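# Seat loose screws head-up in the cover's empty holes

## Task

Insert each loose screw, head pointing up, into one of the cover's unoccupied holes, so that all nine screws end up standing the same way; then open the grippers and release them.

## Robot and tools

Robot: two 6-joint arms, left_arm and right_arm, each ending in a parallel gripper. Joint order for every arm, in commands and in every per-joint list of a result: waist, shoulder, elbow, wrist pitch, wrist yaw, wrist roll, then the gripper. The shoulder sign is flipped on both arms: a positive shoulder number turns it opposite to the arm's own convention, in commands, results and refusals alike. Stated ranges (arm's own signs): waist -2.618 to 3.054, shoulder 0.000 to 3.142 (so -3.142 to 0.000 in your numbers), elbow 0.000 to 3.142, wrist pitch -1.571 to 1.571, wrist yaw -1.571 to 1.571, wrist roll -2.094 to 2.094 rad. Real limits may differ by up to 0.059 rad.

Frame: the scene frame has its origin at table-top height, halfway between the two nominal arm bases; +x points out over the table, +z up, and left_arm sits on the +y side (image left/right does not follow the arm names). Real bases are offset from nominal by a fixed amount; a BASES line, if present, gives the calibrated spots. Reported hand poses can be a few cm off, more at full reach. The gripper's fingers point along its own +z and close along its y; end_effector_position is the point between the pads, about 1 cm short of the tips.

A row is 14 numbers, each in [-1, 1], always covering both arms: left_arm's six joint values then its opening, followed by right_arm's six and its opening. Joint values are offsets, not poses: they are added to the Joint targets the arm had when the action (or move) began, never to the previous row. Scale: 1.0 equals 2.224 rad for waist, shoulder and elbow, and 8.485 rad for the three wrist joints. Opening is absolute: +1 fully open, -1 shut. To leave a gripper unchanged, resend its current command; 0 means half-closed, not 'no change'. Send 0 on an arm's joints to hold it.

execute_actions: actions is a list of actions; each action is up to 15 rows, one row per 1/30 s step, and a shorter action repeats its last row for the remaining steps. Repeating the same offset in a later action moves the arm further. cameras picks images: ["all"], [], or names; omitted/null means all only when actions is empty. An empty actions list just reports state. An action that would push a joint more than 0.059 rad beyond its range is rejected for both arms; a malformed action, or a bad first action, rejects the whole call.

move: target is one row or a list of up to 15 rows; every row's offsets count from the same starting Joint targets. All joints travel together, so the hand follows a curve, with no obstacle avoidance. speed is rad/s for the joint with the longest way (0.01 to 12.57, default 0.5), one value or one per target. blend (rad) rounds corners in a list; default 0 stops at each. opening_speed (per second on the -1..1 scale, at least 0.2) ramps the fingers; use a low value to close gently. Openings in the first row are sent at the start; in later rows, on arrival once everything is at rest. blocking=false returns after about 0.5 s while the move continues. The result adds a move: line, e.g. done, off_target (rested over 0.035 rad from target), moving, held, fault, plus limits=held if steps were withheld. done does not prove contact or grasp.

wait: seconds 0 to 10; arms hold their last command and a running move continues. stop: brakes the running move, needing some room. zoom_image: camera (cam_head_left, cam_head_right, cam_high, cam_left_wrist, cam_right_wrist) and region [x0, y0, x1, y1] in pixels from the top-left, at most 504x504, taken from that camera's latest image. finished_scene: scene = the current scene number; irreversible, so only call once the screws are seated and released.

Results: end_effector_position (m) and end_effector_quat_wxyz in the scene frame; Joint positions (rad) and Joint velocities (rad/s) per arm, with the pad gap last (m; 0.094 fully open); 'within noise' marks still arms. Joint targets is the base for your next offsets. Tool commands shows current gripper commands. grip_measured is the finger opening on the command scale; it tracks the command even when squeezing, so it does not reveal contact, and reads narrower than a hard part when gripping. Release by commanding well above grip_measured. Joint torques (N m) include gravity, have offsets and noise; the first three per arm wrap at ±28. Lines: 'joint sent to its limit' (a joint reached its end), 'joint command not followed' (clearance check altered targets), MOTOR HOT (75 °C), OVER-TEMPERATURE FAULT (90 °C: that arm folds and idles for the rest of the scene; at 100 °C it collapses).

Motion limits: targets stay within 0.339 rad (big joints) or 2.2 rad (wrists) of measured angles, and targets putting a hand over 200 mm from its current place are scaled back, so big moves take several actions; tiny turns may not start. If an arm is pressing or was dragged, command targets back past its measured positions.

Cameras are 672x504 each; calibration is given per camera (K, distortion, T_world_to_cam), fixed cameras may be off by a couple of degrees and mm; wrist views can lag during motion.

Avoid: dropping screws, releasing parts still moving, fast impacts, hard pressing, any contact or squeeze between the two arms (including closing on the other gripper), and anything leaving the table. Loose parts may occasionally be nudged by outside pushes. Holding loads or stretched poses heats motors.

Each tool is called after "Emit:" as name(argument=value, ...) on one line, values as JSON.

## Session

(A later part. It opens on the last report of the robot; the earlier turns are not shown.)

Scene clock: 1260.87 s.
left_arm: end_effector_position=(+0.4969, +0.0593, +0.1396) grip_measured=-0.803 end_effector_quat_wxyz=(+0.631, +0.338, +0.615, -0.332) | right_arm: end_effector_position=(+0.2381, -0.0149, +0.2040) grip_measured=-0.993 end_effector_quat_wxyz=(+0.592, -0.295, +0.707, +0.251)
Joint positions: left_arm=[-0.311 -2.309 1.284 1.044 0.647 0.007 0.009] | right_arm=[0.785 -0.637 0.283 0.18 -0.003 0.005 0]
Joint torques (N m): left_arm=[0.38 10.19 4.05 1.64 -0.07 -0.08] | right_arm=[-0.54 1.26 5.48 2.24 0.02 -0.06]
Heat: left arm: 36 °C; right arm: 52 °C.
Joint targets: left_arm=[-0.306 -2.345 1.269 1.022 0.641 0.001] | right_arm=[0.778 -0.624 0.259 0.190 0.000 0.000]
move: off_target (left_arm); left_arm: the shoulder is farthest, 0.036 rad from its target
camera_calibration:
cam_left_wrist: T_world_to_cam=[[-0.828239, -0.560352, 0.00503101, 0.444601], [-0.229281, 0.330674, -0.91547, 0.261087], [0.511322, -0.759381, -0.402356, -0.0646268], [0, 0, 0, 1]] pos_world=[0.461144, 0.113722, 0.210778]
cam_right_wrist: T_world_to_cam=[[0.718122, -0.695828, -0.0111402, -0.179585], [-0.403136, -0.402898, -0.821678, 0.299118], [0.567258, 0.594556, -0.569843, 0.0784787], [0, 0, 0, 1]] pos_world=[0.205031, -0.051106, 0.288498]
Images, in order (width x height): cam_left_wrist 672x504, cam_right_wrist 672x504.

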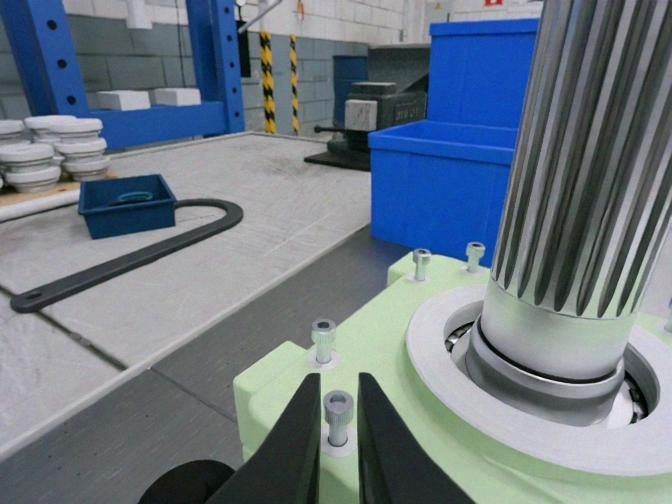

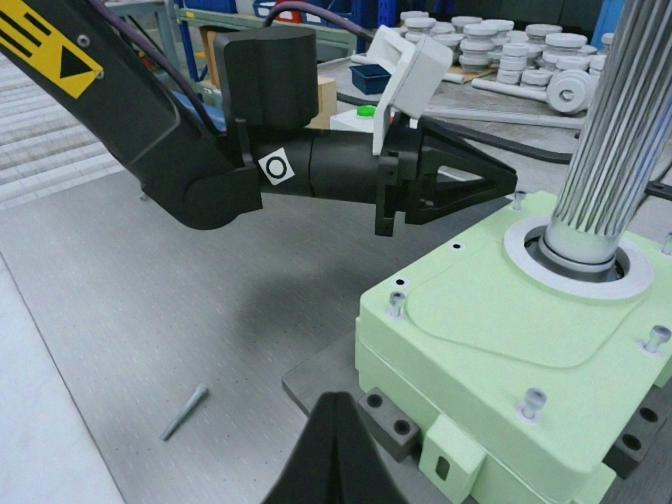

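Emit:
move(target=[[0,0,0,0,0,0,-0.6,0,0,0,0,0,0,-1],[0,0.0749,0.0322,-0.02145,0,0,-0.6,0,0,0,0,0,0,-1],[0.0926,0.0749,0.0322,-0.02145,0,0,-0.6,0,0,0,0,0,0,-1],[0.0926,0.326,0.0273,-0.2714,-0.0755,-0.1209,-0.6,0,0,0,0,0,0,-1],[-0.1504,0.2147,0.0706,-0.2535,-0.0755,-0.1209,-0.6,0,0,0,0,0,0,-1]], speed=[0.5,0.3,0.5,1.0,0.6], blend=[0,0.02,0.05,0.1,0], cameras=["cam_right_wrist","cam_left_wrist"])

Scene clock: 1299.20 s.
left_arm: end_effector_position=(+0.2370, +0.1461, +0.0726) grip_measured=-0.603 end_effector_quat_wxyz=(-0.011, -0.169, +0.986, +0.003) | right_arm: end_effector_position=(+0.2381, -0.0149, +0.2040) grip_measured=-0.993 end_effector_quat_wxyz=(+0.592, -0.295, +0.707, +0.251)
Joint positions: left_arm=[-0.647 -1.846 1.4 -1.143 0.014 -1.015 0.019] | right_arm=[0.785 -0.637 0.283 0.18 -0.003 0.005 0]
Joint torques (N m): left_arm=[0.57 7.56 7.72 0.58 -0.11 -0.1] | right_arm=[-0.54 1.26 5.49 2.24 0.02 -0.06]
Heat: left arm: 36 °C; right arm: 52 °C.
Joint targets: left_arm=[-0.641 -1.867 1.427 -1.129 0.001 -1.025] | right_arm=[0.778 -0.624 0.259 0.190 0.000 0.000]
move: done
camera_calibration:
cam_left_wrist: T_world_to_cam=[[0.354903, -0.934685, -0.0202205, 0.0544547], [-0.838464, -0.327786, 0.435356, 0.253947], [-0.413548, -0.137555, -0.900031, 0.271703], [0, 0, 0, 1]] pos_world=[0.305961, 0.171512, 0.135085]
cam_right_wrist: T_world_to_cam=[[0.718122, -0.695828, -0.0111402, -0.179585], [-0.403136, -0.402898, -0.821678, 0.299118], [0.567258, 0.594556, -0.569843, 0.0784787], [0, 0, 0, 1]] pos_world=[0.205031, -0.051106, 0.288498]
Images, in order (width x height): cam_left_wrist 672x504, cam_right_wrist 672x504.

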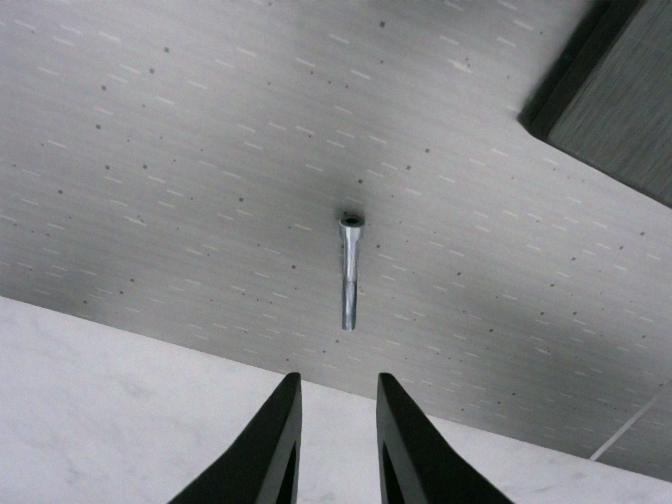

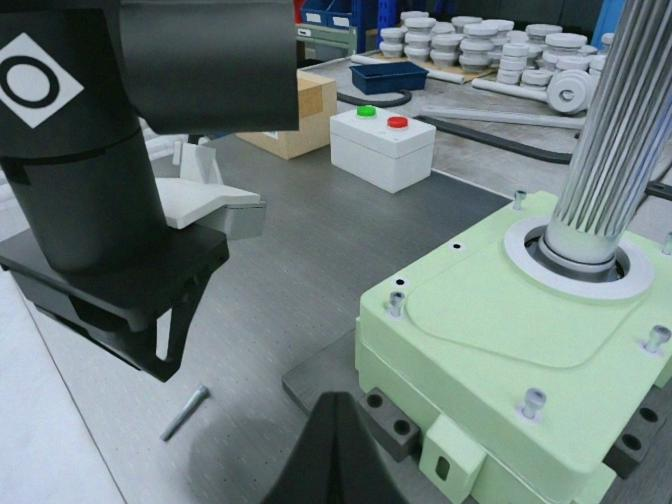

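Emit:
move(target=[0.0214,-0.0241,-0.0561,0.0208,0,0.0056,0.0,0,0,0,0,0,0,-1], speed=0.25, cameras=["cam_left_wrist"])

Scene clock: 1320.30 s.
left_arm: end_effector_position=(+0.2580, +0.1510, +0.0353) grip_measured=-0.003 end_effector_quat_wxyz=(+0.002, -0.179, +0.984, -0.012) | right_arm: end_effector_position=(+0.2381, -0.0149, +0.2040) grip_measured=-0.993 end_effector_quat_wxyz=(+0.592, -0.295, +0.707, +0.251)
Joint positions: left_arm=[-0.598 -1.898 1.315 -0.967 0.014 -0.987 0.047] | right_arm=[0.785 -0.637 0.283 0.18 -0.003 0.005 0]
Joint torques (N m): left_arm=[0.36 7.72 4.18 0.68 -0.15 0.07] | right_arm=[-0.53 1.26 5.48 2.24 0.02 -0.05]
Heat: left arm: 34 °C; right arm: 52 °C.
Joint targets: left_arm=[-0.593 -1.921 1.302 -0.952 0.001 -0.977] | right_arm=[0.778 -0.624 0.259 0.190 0.000 0.000]
move: done
camera_calibration:
cam_left_wrist: T_world_to_cam=[[0.374187, -0.927248, 0.0139971, 0.0434842], [-0.845225, -0.334799, 0.416538, 0.292911], [-0.381547, -0.167694, -0.909011, 0.244109], [0, 0, 0, 1]] pos_world=[0.324444, 0.179323, 0.099281]
Images, in order (width x height): cam_left_wrist 672x504.

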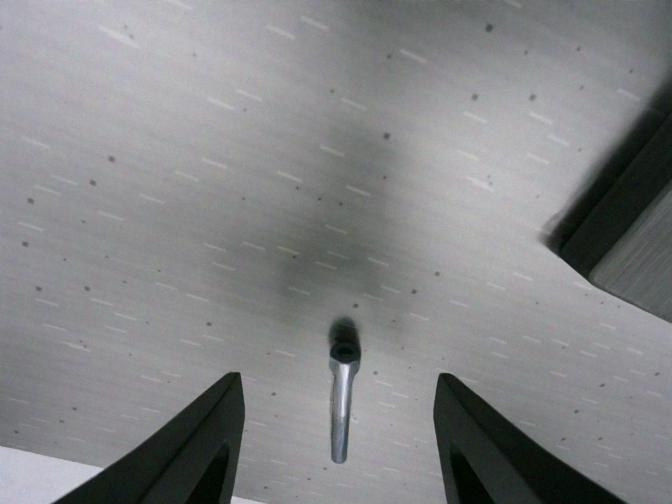

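Emit:
move(target=[-0.0119,-0.0028,-0.0152,0.0047,0,0,0.0,0,0,0,0,0,0,-1], speed=0.1, cameras=["cam_left_wrist"])

Scene clock: 1335.57 s.
left_arm: end_effector_position=(+0.2538, +0.1469, +0.0278) grip_measured=-0.003 end_effector_quat_wxyz=(+0.005, -0.171, +0.985, -0.015) | right_arm: end_effector_position=(+0.2381, -0.0149, +0.2040) grip_measured=-0.993 end_effector_quat_wxyz=(+0.592, -0.295, +0.707, +0.251)
Joint positions: left_arm=[-0.615 -1.898 1.283 -0.927 0.014 -0.986 0.047] | right_arm=[0.785 -0.637 0.283 0.18 -0.003 0.005 0]
Joint torques (N m): left_arm=[-0.42 7.09 3.88 0.66 -0.15 0.05] | right_arm=[-0.54 1.26 5.48 2.24 0.01 -0.06]
Heat: left arm: 34 °C; right arm: 52 °C.
Joint targets: left_arm=[-0.619 -1.927 1.268 -0.913 0.001 -0.977] | right_arm=[0.778 -0.624 0.259 0.190 0.000 0.000]
move: done
camera_calibration:
cam_left_wrist: T_world_to_cam=[[0.358159, -0.933436, 0.0204707, 0.0462116], [-0.853382, -0.318391, 0.412755, 0.29083], [-0.378763, -0.165302, -0.910612, 0.233983], [0, 0, 0, 1]] pos_world=[0.320262, 0.174411, 0.0920804]
Images, in order (width x height): cam_left_wrist 672x504.

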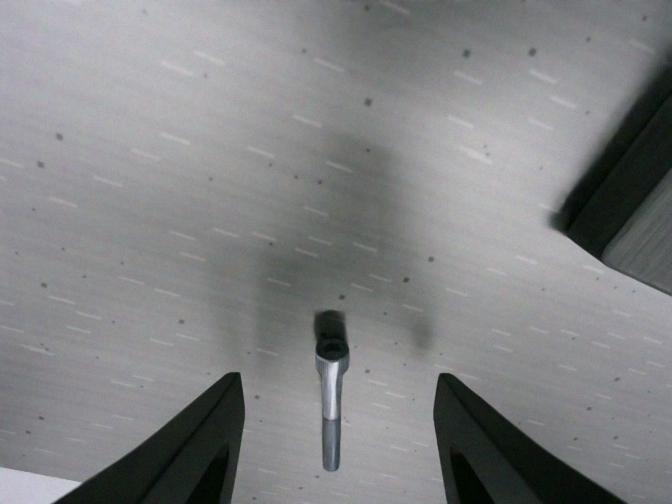

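Emit:
move(target=[[0,-0.0026,-0.0052,0.0019,0,0,0.0,0,0,0,0,0,0,-1],[0,-0.0026,-0.0052,0.0019,0,0,-1,0,0,0,0,0,0,-1]], speed=0.1, opening_speed=0.5, cameras=["cam_left_wrist"])

Scene clock: 1349.43 s.
left_arm: end_effector_position=(+0.2534, +0.1473, +0.0223) grip_measured=-0.892 end_effector_quat_wxyz=(+0.004, -0.171, +0.985, -0.014) | right_arm: end_effector_position=(+0.2381, -0.0149, +0.2040) grip_measured=-0.993 end_effector_quat_wxyz=(+0.592, -0.295, +0.707, +0.251)
Joint positions: left_arm=[-0.615 -1.907 1.271 -0.91 0.013 -0.986 0.005] | right_arm=[0.785 -0.637 0.283 0.18 -0.003 0.005 0]
Joint torques (N m): left_arm=[-0.38 7.54 3.97 0.68 -0.12 0.07] | right_arm=[-0.54 1.28 5.48 2.24 0.01 -0.06]
Heat: left arm: 34 °C; right arm: 52 °C.
Joint targets: left_arm=[-0.619 -1.933 1.257 -0.897 0.000 -0.977] | right_arm=[0.778 -0.624 0.259 0.190 0.000 0.000]
move: done
camera_calibration:
cam_left_wrist: T_world_to_cam=[[0.358208, -0.933484, 0.0171726, 0.0468989], [-0.852433, -0.319492, 0.413862, 0.292742], [-0.380847, -0.162887, -0.910178, 0.229012], [0, 0, 0, 1]] pos_world=[0.319962, 0.174611, 0.0864816]
Images, in order (width x height): cam_left_wrist 672x504.

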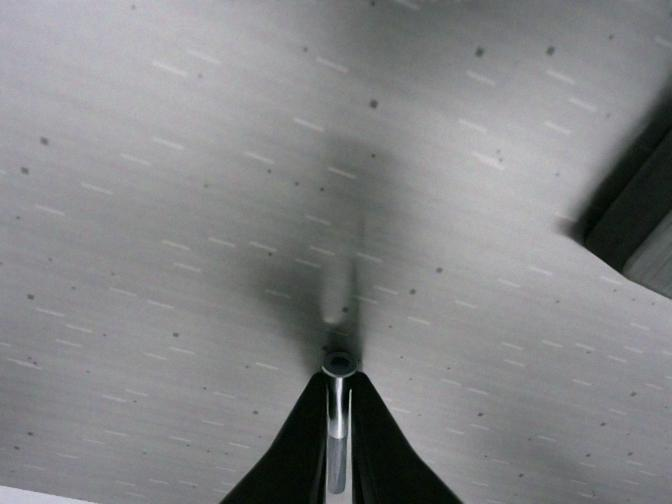

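Emit:
move(target=[[0,0.1408,0.0327,-0.0452,0,0,-1,0,0,0,0,0,0,-1],[0.2334,0.1408,0.0327,0.1399,0,0.1151,-1,0,0,0,0,0,0,-1],[0.2086,-0.0299,-0.1322,0.2282,0.0717,0.1151,-1,0,0,0,0,0,0,-1],[0.1187,-0.0299,-0.1322,0.2282,0.0717,0.1151,-1,0,0,0,0,0,0,-1]], speed=[0.4,0.9,0.7,0.4], blend=[0.03,0.1,0.05,0], cameras=["cam_right_wrist","cam_left_wrist","cam_head_left","cam_head_right"])

Emit:
zoom_image(camera="cam_right_wrist", region=[400, 120, 540, 260])

Emit:
zoom_image(camera="cam_head_left", region=[340, 200, 400, 260])

Emit:
zoom_image(camera="cam_head_right", region=[330, 200, 390, 260])

Scene clock: 1385.27 s.
left_arm: end_effector_position=(+0.4243, +0.0652, +0.1901) grip_measured=-0.892 end_effector_quat_wxyz=(+0.628, +0.334, +0.616, -0.338) | right_arm: end_effector_position=(+0.2381, -0.0149, +0.2040) grip_measured=-0.993 end_effector_quat_wxyz=(+0.592, -0.295, +0.707, +0.251)
Joint positions: left_arm=[-0.359 -1.98 0.972 1.029 0.603 -0.01 0.005] | right_arm=[0.785 -0.637 0.283 0.18 -0.003 0.005 0]
Joint torques (N m): left_arm=[0.21 8.96 4.59 1.95 0.07 0.05] | right_arm=[-0.54 1.26 5.49 2.23 0.01 -0.06]
Heat: left arm: 34 °C; right arm: 52 °C.
Joint targets: left_arm=[-0.355 -1.999 0.962 1.040 0.609 -0.001] | right_arm=[0.778 -0.624 0.259 0.190 0.000 0.000]
move: done
camera_calibration:
cam_left_wrist: T_world_to_cam=[[-0.830386, -0.55679, 0.0210796, 0.385172], [-0.239138, 0.321966, -0.916052, 0.293526], [0.503261, -0.765718, -0.400506, 0.000751174], [0, 0, 0, 1]] pos_world=[0.389657, 0.12053, 0.261066]
cam_right_wrist: T_world_to_cam=[[0.718122, -0.695828, -0.0111402, -0.179585], [-0.403136, -0.402898, -0.821678, 0.299118], [0.567258, 0.594556, -0.569843, 0.0784787], [0, 0, 0, 1]] pos_world=[0.205031, -0.051106, 0.288498]
Images, in order (width x height): cam_head_left 672x504, cam_head_right 672x504, cam_left_wrist 672x504, cam_right_wrist 672x504.

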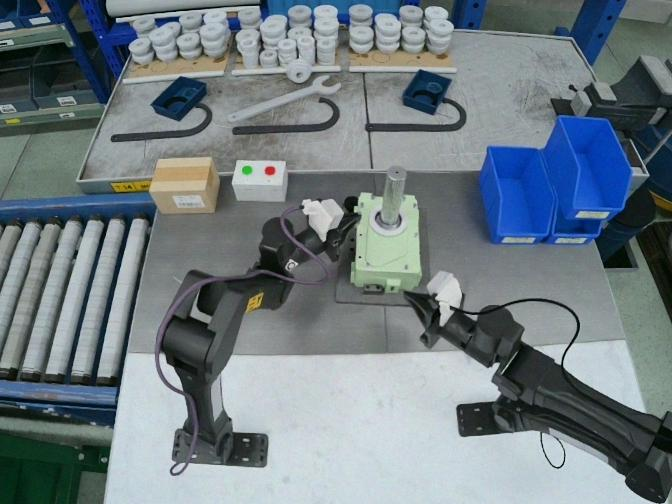

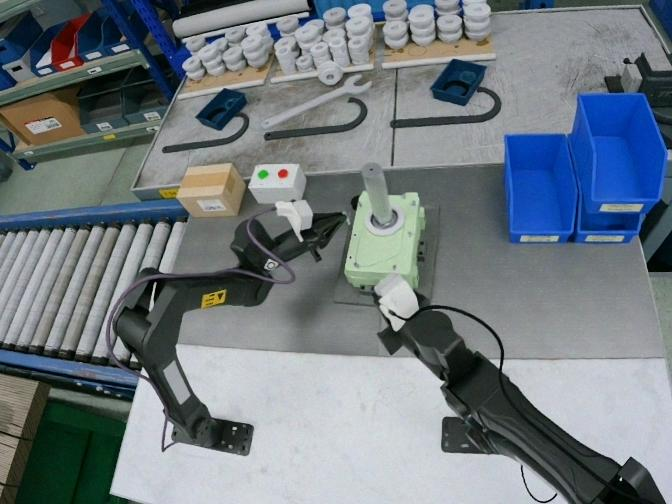

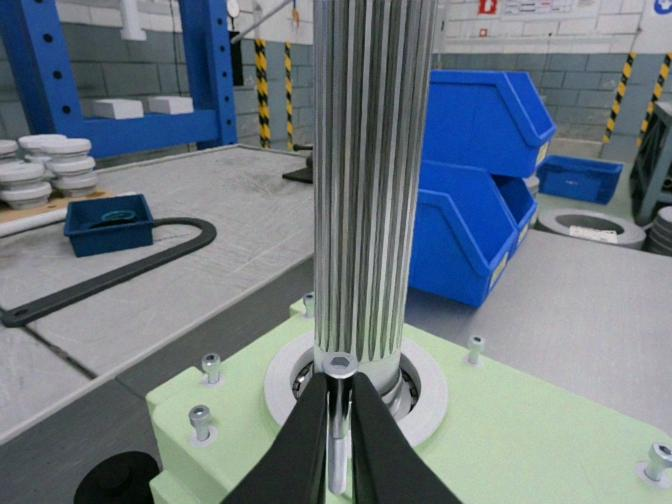

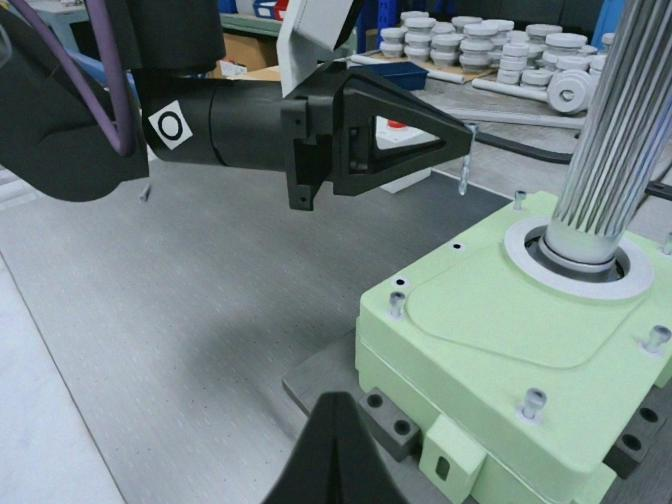

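Scaled by 3.600 from the camera's 672x504 image, which has a finer 960x720 frame.

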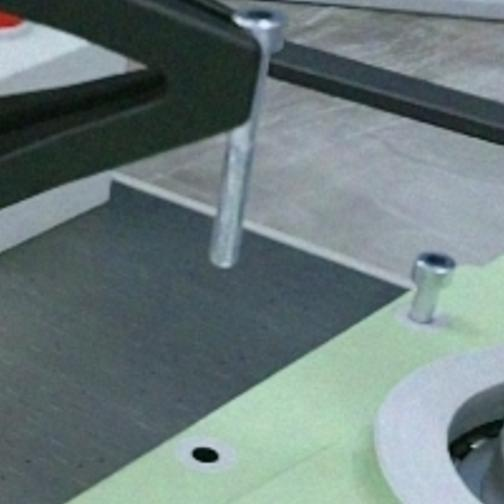

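Scaled by 8.400 from the camera's 672x504 image, which has a finer 960x720 frame.

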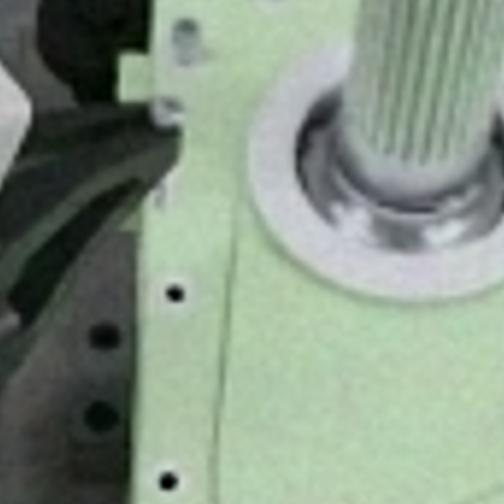

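Scaled by 8.400 from the camera's 672x504 image, which has a finer 960x720 frame.

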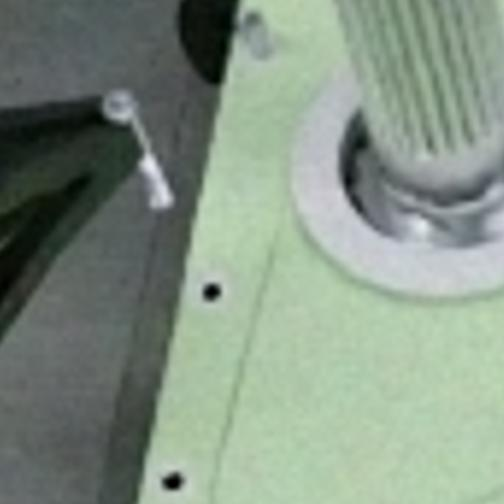

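Emit:
move(target=[-0.0126,-0.031,-0.0171,0.0087,-0.0046,0.0013,-1,0,0,0,0,0,0,-1], speed=0.12, cameras=["cam_right_wrist","cam_left_wrist","cam_head_left","cam_head_right"])

Emit:
zoom_image(camera="cam_right_wrist", region=[420, 170, 500, 270])

Emit:
zoom_image(camera="cam_left_wrist", region=[290, 404, 390, 504])

Emit:
zoom_image(camera="cam_head_left", region=[340, 200, 400, 260])

Emit:
zoom_image(camera="cam_head_right", region=[330, 200, 390, 260])

Scene clock: 1435.83 s.
left_arm: end_effector_position=(+0.4205, +0.0609, +0.1619) grip_measured=-0.892 end_effector_quat_wxyz=(+0.624, +0.333, +0.624, -0.333) | right_arm: end_effector_position=(+0.2381, -0.0149, +0.2040) grip_measured=-0.993 end_effector_quat_wxyz=(+0.592, -0.295, +0.707, +0.251)
Joint positions: left_arm=[-0.378 -2.042 0.938 1.103 0.575 0.001 0.005] | right_arm=[0.785 -0.637 0.283 0.18 -0.003 0.005 0]
Joint torques (N m): left_arm=[-0.55 8.46 3.85 1.99 -0.06 0.07] | right_arm=[-0.53 1.28 5.49 2.24 0.01 -0.06]
Heat: left arm: 38 °C; right arm: 52 °C.
Joint targets: left_arm=[-0.383 -2.068 0.924 1.113 0.570 0.010] | right_arm=[0.778 -0.624 0.259 0.190 0.000 0.000]
move: done
camera_calibration:
cam_left_wrist: T_world_to_cam=[[-0.824526, -0.565376, 0.0225161, 0.378048], [-0.252681, 0.332312, -0.908692, 0.272202], [0.506271, -0.754929, -0.41686, -0.0112072], [0, 0, 0, 1]] pos_world=[0.386165, 0.114823, 0.234164]
cam_right_wrist: T_world_to_cam=[[0.718122, -0.695828, -0.0111402, -0.179585], [-0.403136, -0.402898, -0.821678, 0.299118], [0.567258, 0.594556, -0.569843, 0.0784787], [0, 0, 0, 1]] pos_world=[0.205031, -0.051106, 0.288498]
Images, in order (width x height): cam_head_left 672x504, cam_head_right 672x504, cam_left_wrist 672x504, cam_right_wrist 672x504.

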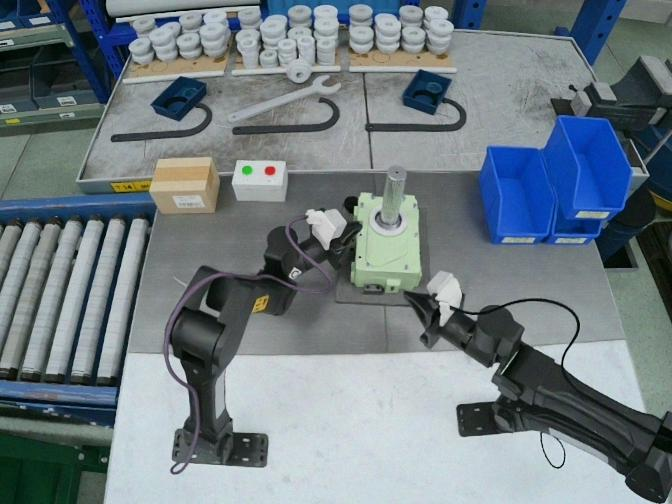

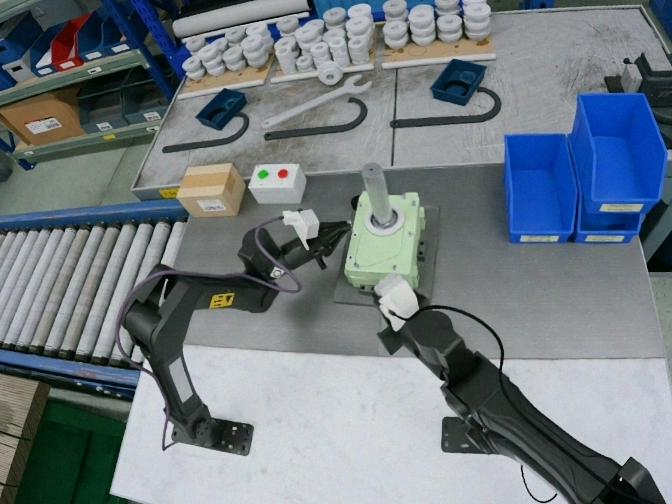

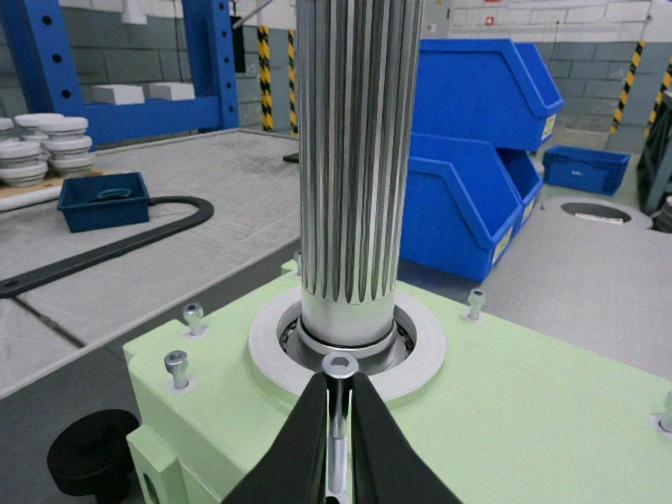

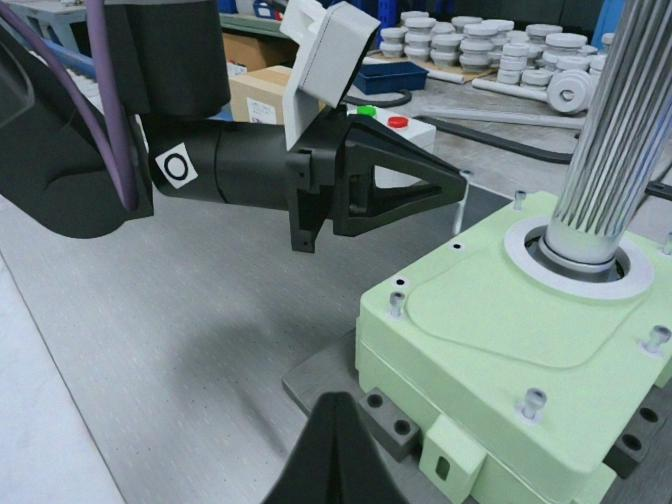

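Scaled by 5.040 from the camera's 672x504 image, which has a finer 960x720 frame.

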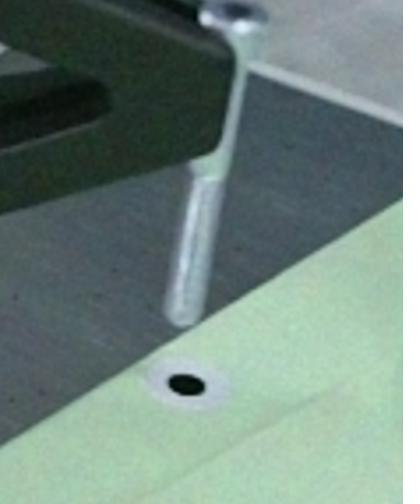

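Scaled by 5.040 from the camera's 672x504 image, which has a finer 960x720 frame.

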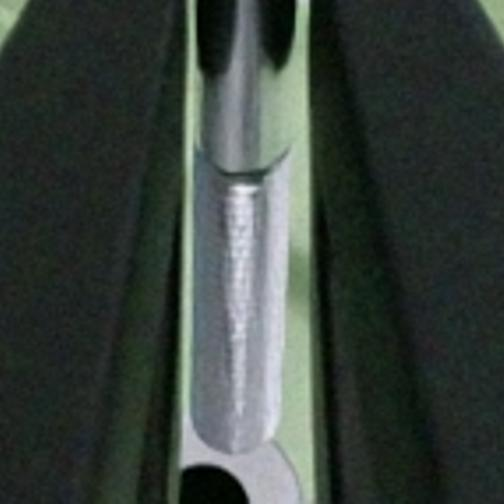

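Scaled by 8.400 from the camera's 672x504 image, which has a finer 960x720 frame.

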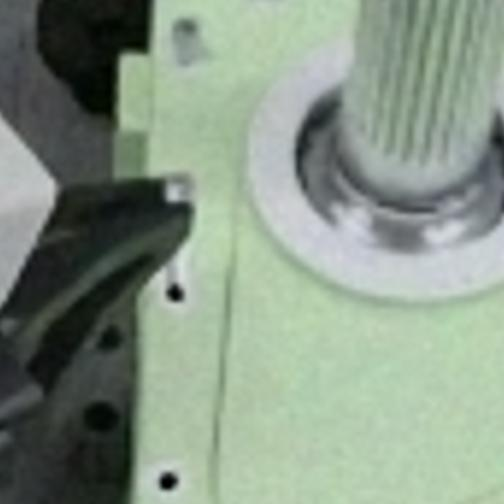

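Scaled by 8.400 from the camera's 672x504 image, which has a finer 960x720 frame.

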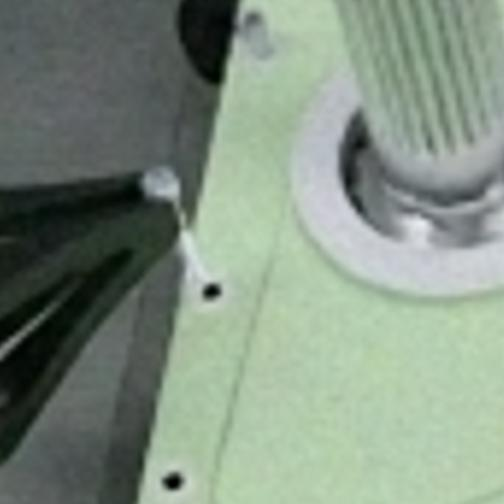

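Emit:
move(target=[0,0,0.0139,0,-0.0009,-0.0064,-1,0,0,0,0,0,0,-1], speed=0.08, cameras=["cam_right_wrist","cam_left_wrist"])

Emit:
zoom_image(camera="cam_right_wrist", region=[420, 170, 500, 270])

Emit:
zoom_image(camera="cam_left_wrist", region=[290, 404, 390, 504])

Scene clock: 1476.67 s.
left_arm: end_effector_position=(+0.4216, +0.0616, +0.1622) grip_measured=-0.892 end_effector_quat_wxyz=(+0.619, +0.320, +0.630, -0.341) | right_arm: end_effector_position=(+0.2381, -0.0149, +0.2040) grip_measured=-0.993 end_effector_quat_wxyz=(+0.592, -0.295, +0.707, +0.251)
Joint positions: left_arm=[-0.378 -2.042 0.938 1.104 0.567 -0.034 0.005] | right_arm=[0.785 -0.637 0.283 0.18 -0.003 0.005 0]
Joint torques (N m): left_arm=[-0.5 8.54 6.37 2.01 -0.04 -0.08] | right_arm=[-0.53 1.28 5.49 2.24 0.02 -0.06]
Heat: left arm: 37 °C; right arm: 52 °C.
Joint targets: left_arm=[-0.383 -2.068 0.955 1.114 0.562 -0.044] | right_arm=[0.778 -0.624 0.259 0.190 0.000 0.000]
move: done
camera_calibration:
cam_left_wrist: T_world_to_cam=[[-0.819063, -0.570874, 0.0569092, 0.371899], [-0.280568, 0.31206, -0.90769, 0.285262], [0.500417, -0.759422, -0.415765, -0.00848231], [0, 0, 0, 1]] pos_world=[0.388889, 0.116847, 0.234238]
cam_right_wrist: T_world_to_cam=[[0.718122, -0.695828, -0.0111402, -0.179585], [-0.403136, -0.402898, -0.821678, 0.299118], [0.567258, 0.594556, -0.569843, 0.0784787], [0, 0, 0, 1]] pos_world=[0.205031, -0.051106, 0.288498]
Images, in order (width x height): cam_left_wrist 672x504, cam_right_wrist 672x504.

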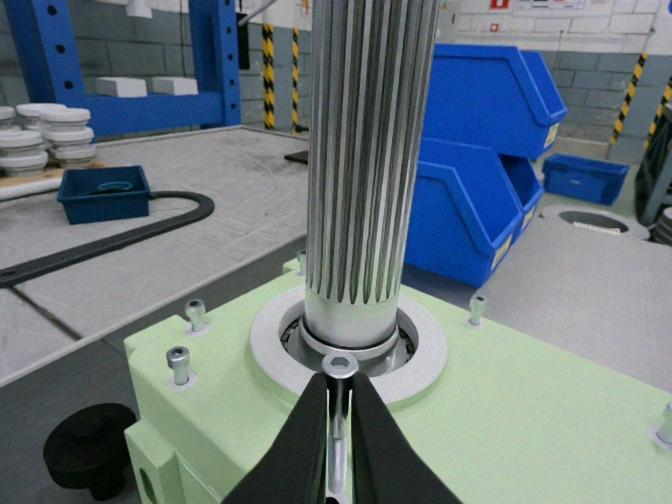

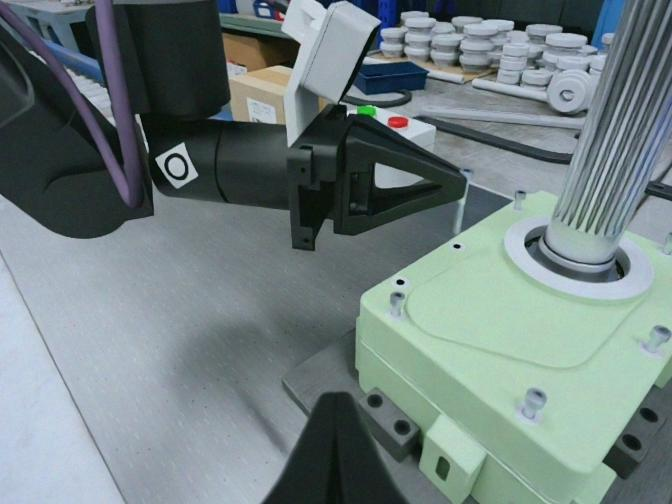

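Scaled by 5.040 from the camera's 672x504 image, which has a finer 960x720 frame.

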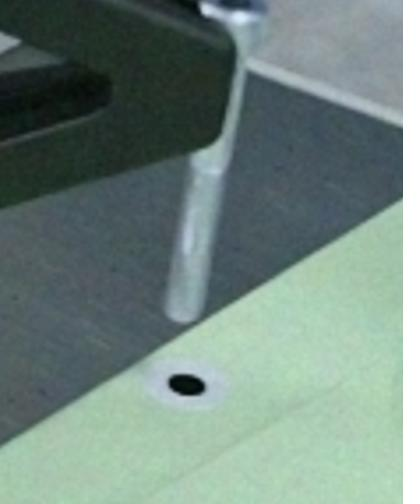

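Scaled by 5.040 from the camera's 672x504 image, which has a finer 960x720 frame.

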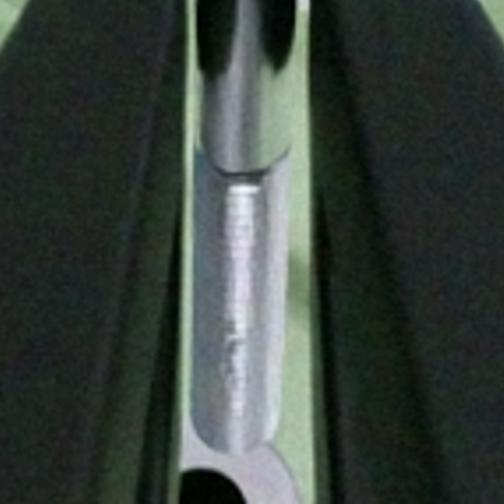

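Emit:
move(target=[0,0,0.008,0,0,0,-1,0,0,0,0,0,0,-1], speed=0.08, cameras=["cam_right_wrist","cam_left_wrist"])

Emit:
zoom_image(camera="cam_right_wrist", region=[420, 170, 500, 270])

Emit:
zoom_image(camera="cam_left_wrist", region=[290, 404, 390, 504])

Scene clock: 1489.17 s.
left_arm: end_effector_position=(+0.4238, +0.0608, +0.1669) grip_measured=-0.892 end_effector_quat_wxyz=(+0.624, +0.320, +0.626, -0.341) | right_arm: end_effector_position=(+0.2381, -0.0149, +0.2040) grip_measured=-0.993 end_effector_quat_wxyz=(+0.592, -0.295, +0.707, +0.251)
Joint positions: left_arm=[-0.378 -2.042 0.95 1.105 0.566 -0.035 0.005] | right_arm=[0.785 -0.637 0.283 0.18 -0.003 0.005 0]
Joint torques (N m): left_arm=[-0.42 8.76 6.87 2 -0.03 -0.11] | right_arm=[-0.53 1.26 5.49 2.24 0.02 -0.06]
Heat: left arm: 37 °C; right arm: 52 °C.
Joint targets: left_arm=[-0.383 -2.068 0.973 1.114 0.562 -0.044] | right_arm=[0.778 -0.624 0.259 0.190 0.000 0.000]
move: done
camera_calibration:
cam_left_wrist: T_world_to_cam=[[-0.81922, -0.571197, 0.0511168, 0.373924], [-0.270906, 0.306888, -0.912376, 0.287362], [0.505459, -0.761284, -0.40615, -0.0118791], [0, 0, 0, 1]] pos_world=[0.390178, 0.116353, 0.238243]
cam_right_wrist: T_world_to_cam=[[0.718122, -0.695828, -0.0111402, -0.179585], [-0.403136, -0.402898, -0.821678, 0.299118], [0.567258, 0.594556, -0.569843, 0.0784787], [0, 0, 0, 1]] pos_world=[0.205031, -0.051106, 0.288498]
Images, in order (width x height): cam_left_wrist 672x504, cam_right_wrist 672x504.

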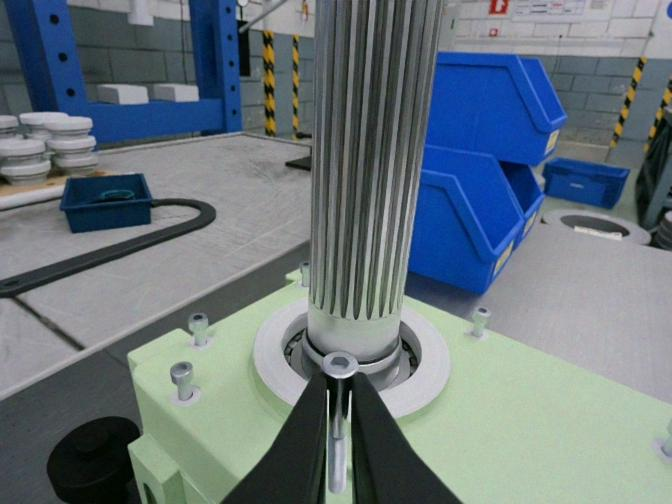

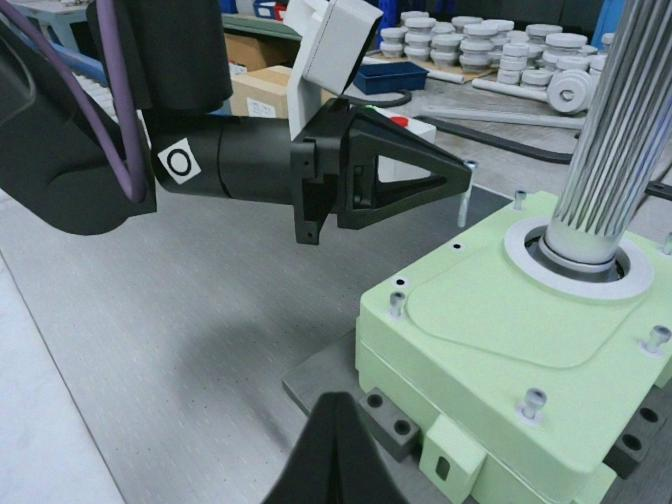

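Scaled by 5.040 from the camera's 672x504 image, which has a finer 960x720 frame.

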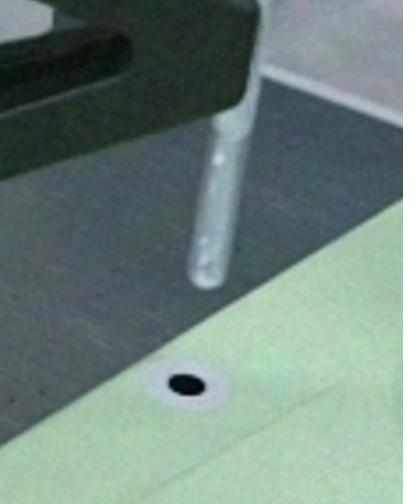

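Scaled by 5.040 from the camera's 672x504 image, which has a finer 960x720 frame.

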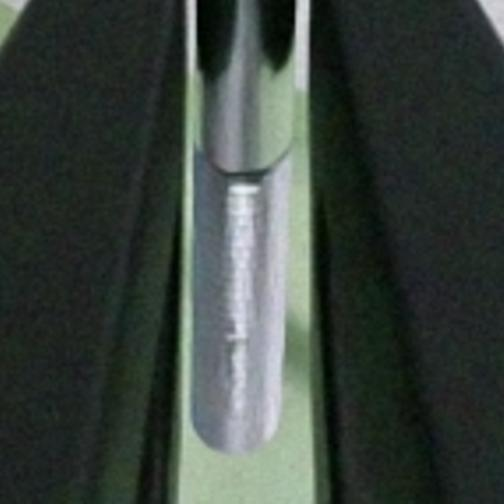

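Emit:
move(target=[0,-0.0106,0,0.0014,0,0,-1,0,0,0,0,0,0,-1], speed=0.08, cameras=["cam_right_wrist","cam_left_wrist"])

Emit:
zoom_image(camera="cam_right_wrist", region=[420, 170, 500, 270])

Emit:
zoom_image(camera="cam_left_wrist", region=[290, 404, 390, 504])

Scene clock: 1504.43 s.
left_arm: end_effector_position=(+0.4247, +0.0605, +0.1581) grip_measured=-0.892 end_effector_quat_wxyz=(+0.620, +0.319, +0.630, -0.341) | right_arm: end_effector_position=(+0.2381, -0.0149, +0.2040) grip_measured=-0.993 end_effector_quat_wxyz=(+0.592, -0.295, +0.707, +0.251)
Joint positions: left_arm=[-0.378 -2.064 0.95 1.115 0.566 -0.035 0.005] | right_arm=[0.785 -0.637 0.283 0.18 -0.003 0.005 0]
Joint torques (N m): left_arm=[-0.5 8.36 6.86 2.02 -0.04 -0.11] | right_arm=[-0.54 1.26 5.49 2.24 0.02 -0.06]
Heat: left arm: 37 °C; right arm: 52 °C.
Joint targets: left_arm=[-0.383 -2.092 0.973 1.125 0.562 -0.044] | right_arm=[0.778 -0.624 0.259 0.190 0.000 0.000]
move: done
camera_calibration:
cam_left_wrist: T_world_to_cam=[[-0.818648, -0.571429, 0.0573162, 0.373637], [-0.280749, 0.31114, -0.907949, 0.282874], [0.500995, -0.759382, -0.415143, -0.0129643], [0, 0, 0, 1]] pos_world=[0.391788, 0.115648, 0.230038]
cam_right_wrist: T_world_to_cam=[[0.718122, -0.695828, -0.0111402, -0.179585], [-0.403136, -0.402898, -0.821678, 0.299118], [0.567258, 0.594556, -0.569843, 0.0784787], [0, 0, 0, 1]] pos_world=[0.205031, -0.051106, 0.288498]
Images, in order (width x height): cam_left_wrist 672x504, cam_right_wrist 672x504.

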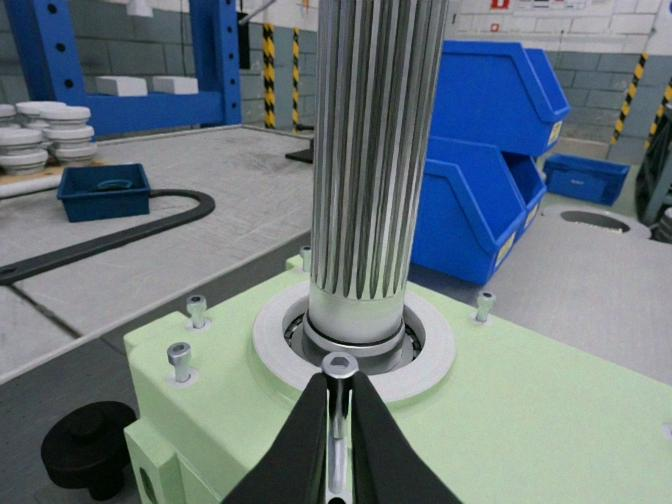

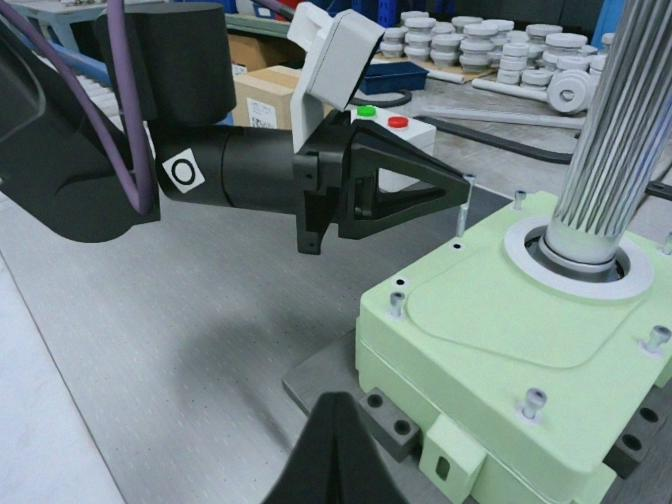

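Scaled by 5.040 from the camera's 672x504 image, which has a finer 960x720 frame.

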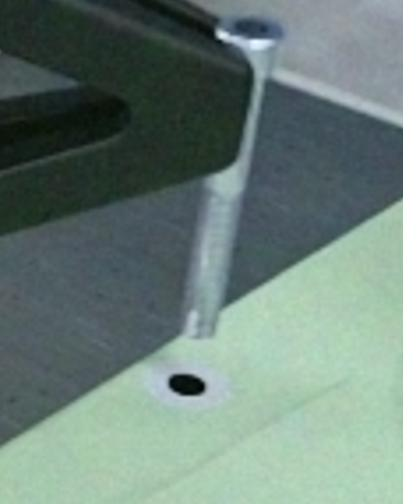

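Scaled by 5.040 from the camera's 672x504 image, which has a finer 960x720 frame.

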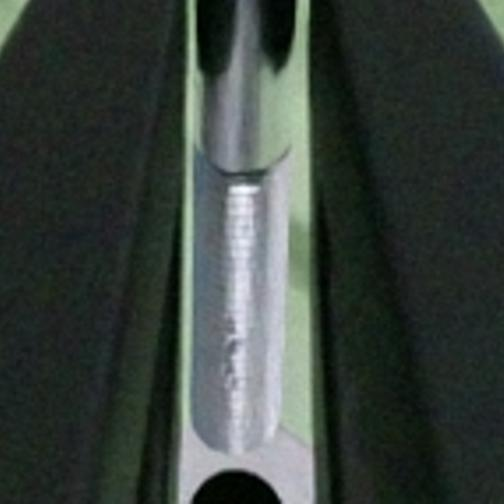

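Emit:
move(target=[0,0,-0.0166,0,0,0,-1,0,0,0,0,0,0,-1], speed=0.08)

Scene clock: 1524.40 s.
left_arm: end_effector_position=(+0.4247, +0.0605, +0.1583) grip_measured=-0.892 end_effector_quat_wxyz=(+0.620, +0.319, +0.630, -0.341) | right_arm: end_effector_position=(+0.2381, -0.0149, +0.2040) grip_measured=-0.993 end_effector_quat_wxyz=(+0.592, -0.295, +0.707, +0.251)
Joint positions: left_arm=[-0.378 -2.064 0.95 1.116 0.566 -0.035 0.005] | right_arm=[0.785 -0.637 0.283 0.18 -0.003 0.005 0]
Joint torques (N m): left_arm=[-0.4 8.46 3.75 2.03 -0.08 -0.09] | right_arm=[-0.54 1.26 5.48 2.24 0.02 -0.06]
Heat: left arm: 39 °C; right arm: 52 °C.
Joint targets: left_arm=[-0.383 -2.092 0.936 1.125 0.562 -0.044] | right_arm=[0.778 -0.624 0.259 0.190 0.000 0.000]
move: done
camera_calibration:
cam_left_wrist: T_world_to_cam=[[-0.818682, -0.571422, 0.0568951, 0.373734], [-0.280096, 0.310865, -0.908245, 0.2829], [0.501304, -0.7595, -0.414553, -0.0131239], [0, 0, 0, 1]] pos_world=[0.391788, 0.115649, 0.230238]
cam_right_wrist: T_world_to_cam=[[0.718122, -0.695828, -0.0111402, -0.179585], [-0.403136, -0.402898, -0.821678, 0.299118], [0.567258, 0.594556, -0.569843, 0.0784787], [0, 0, 0, 1]] pos_world=[0.205031, -0.051106, 0.288498]

Emit:
move(target=[0,-0.0114,-0.0026,0.0036,0,0,-1,0,0,0,0,0,0,-1], speed=0.06, cameras=["cam_right_wrist","cam_left_wrist"])

Emit:
zoom_image(camera="cam_right_wrist", region=[430, 200, 490, 260])

Emit:
zoom_image(camera="cam_left_wrist", region=[290, 404, 390, 504])

Scene clock: 1533.47 s.
left_arm: end_effector_position=(+0.4246, +0.0605, +0.1504) grip_measured=-0.892 end_effector_quat_wxyz=(+0.620, +0.319, +0.630, -0.341) | right_arm: end_effector_position=(+0.2381, -0.0149, +0.2040) grip_measured=-0.993 end_effector_quat_wxyz=(+0.592, -0.295, +0.707, +0.251)
Joint positions: left_arm=[-0.378 -2.088 0.945 1.145 0.566 -0.035 0.005] | right_arm=[0.785 -0.637 0.283 0.18 -0.003 0.005 0]
Joint torques (N m): left_arm=[-0.5 8.51 3.77 1.96 -0.04 -0.12] | right_arm=[-0.54 1.28 5.49 2.24 0.02 -0.06]
Heat: left arm: 39 °C; right arm: 52 °C.
Joint targets: left_arm=[-0.383 -2.117 0.931 1.156 0.562 -0.044] | right_arm=[0.778 -0.624 0.259 0.190 0.000 0.000]
move: done
camera_calibration:
cam_left_wrist: T_world_to_cam=[[-0.818503, -0.571677, 0.0569044, 0.374117], [-0.280212, 0.310791, -0.908235, 0.275717], [0.501531, -0.759338, -0.414574, -0.0163752], [0, 0, 0, 1]] pos_world=[0.391688, 0.115749, 0.222338]
cam_right_wrist: T_world_to_cam=[[0.718122, -0.695828, -0.0111402, -0.179585], [-0.403136, -0.402898, -0.821678, 0.299118], [0.567258, 0.594556, -0.569843, 0.0784787], [0, 0, 0, 1]] pos_world=[0.205031, -0.051106, 0.288498]
Images, in order (width x height): cam_left_wrist 672x504, cam_right_wrist 672x504.

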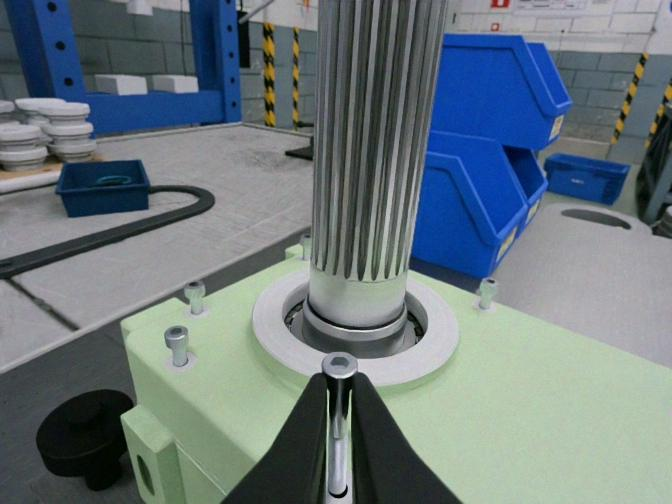

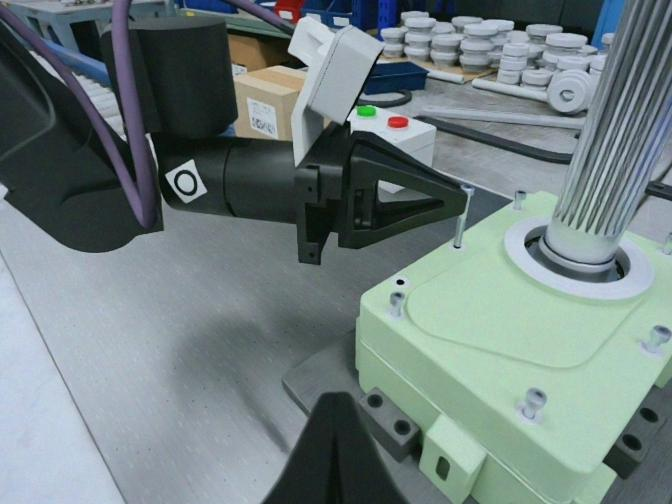

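Scaled by 8.400 from the camera's 672x504 image, which has a finer 960x720 frame.

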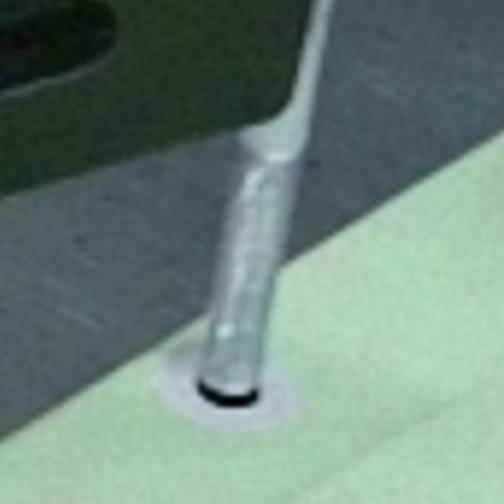

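Scaled by 5.040 from the camera's 672x504 image, which has a finer 960x720 frame.

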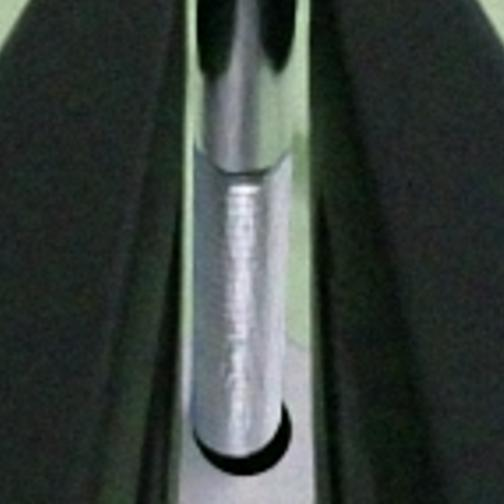

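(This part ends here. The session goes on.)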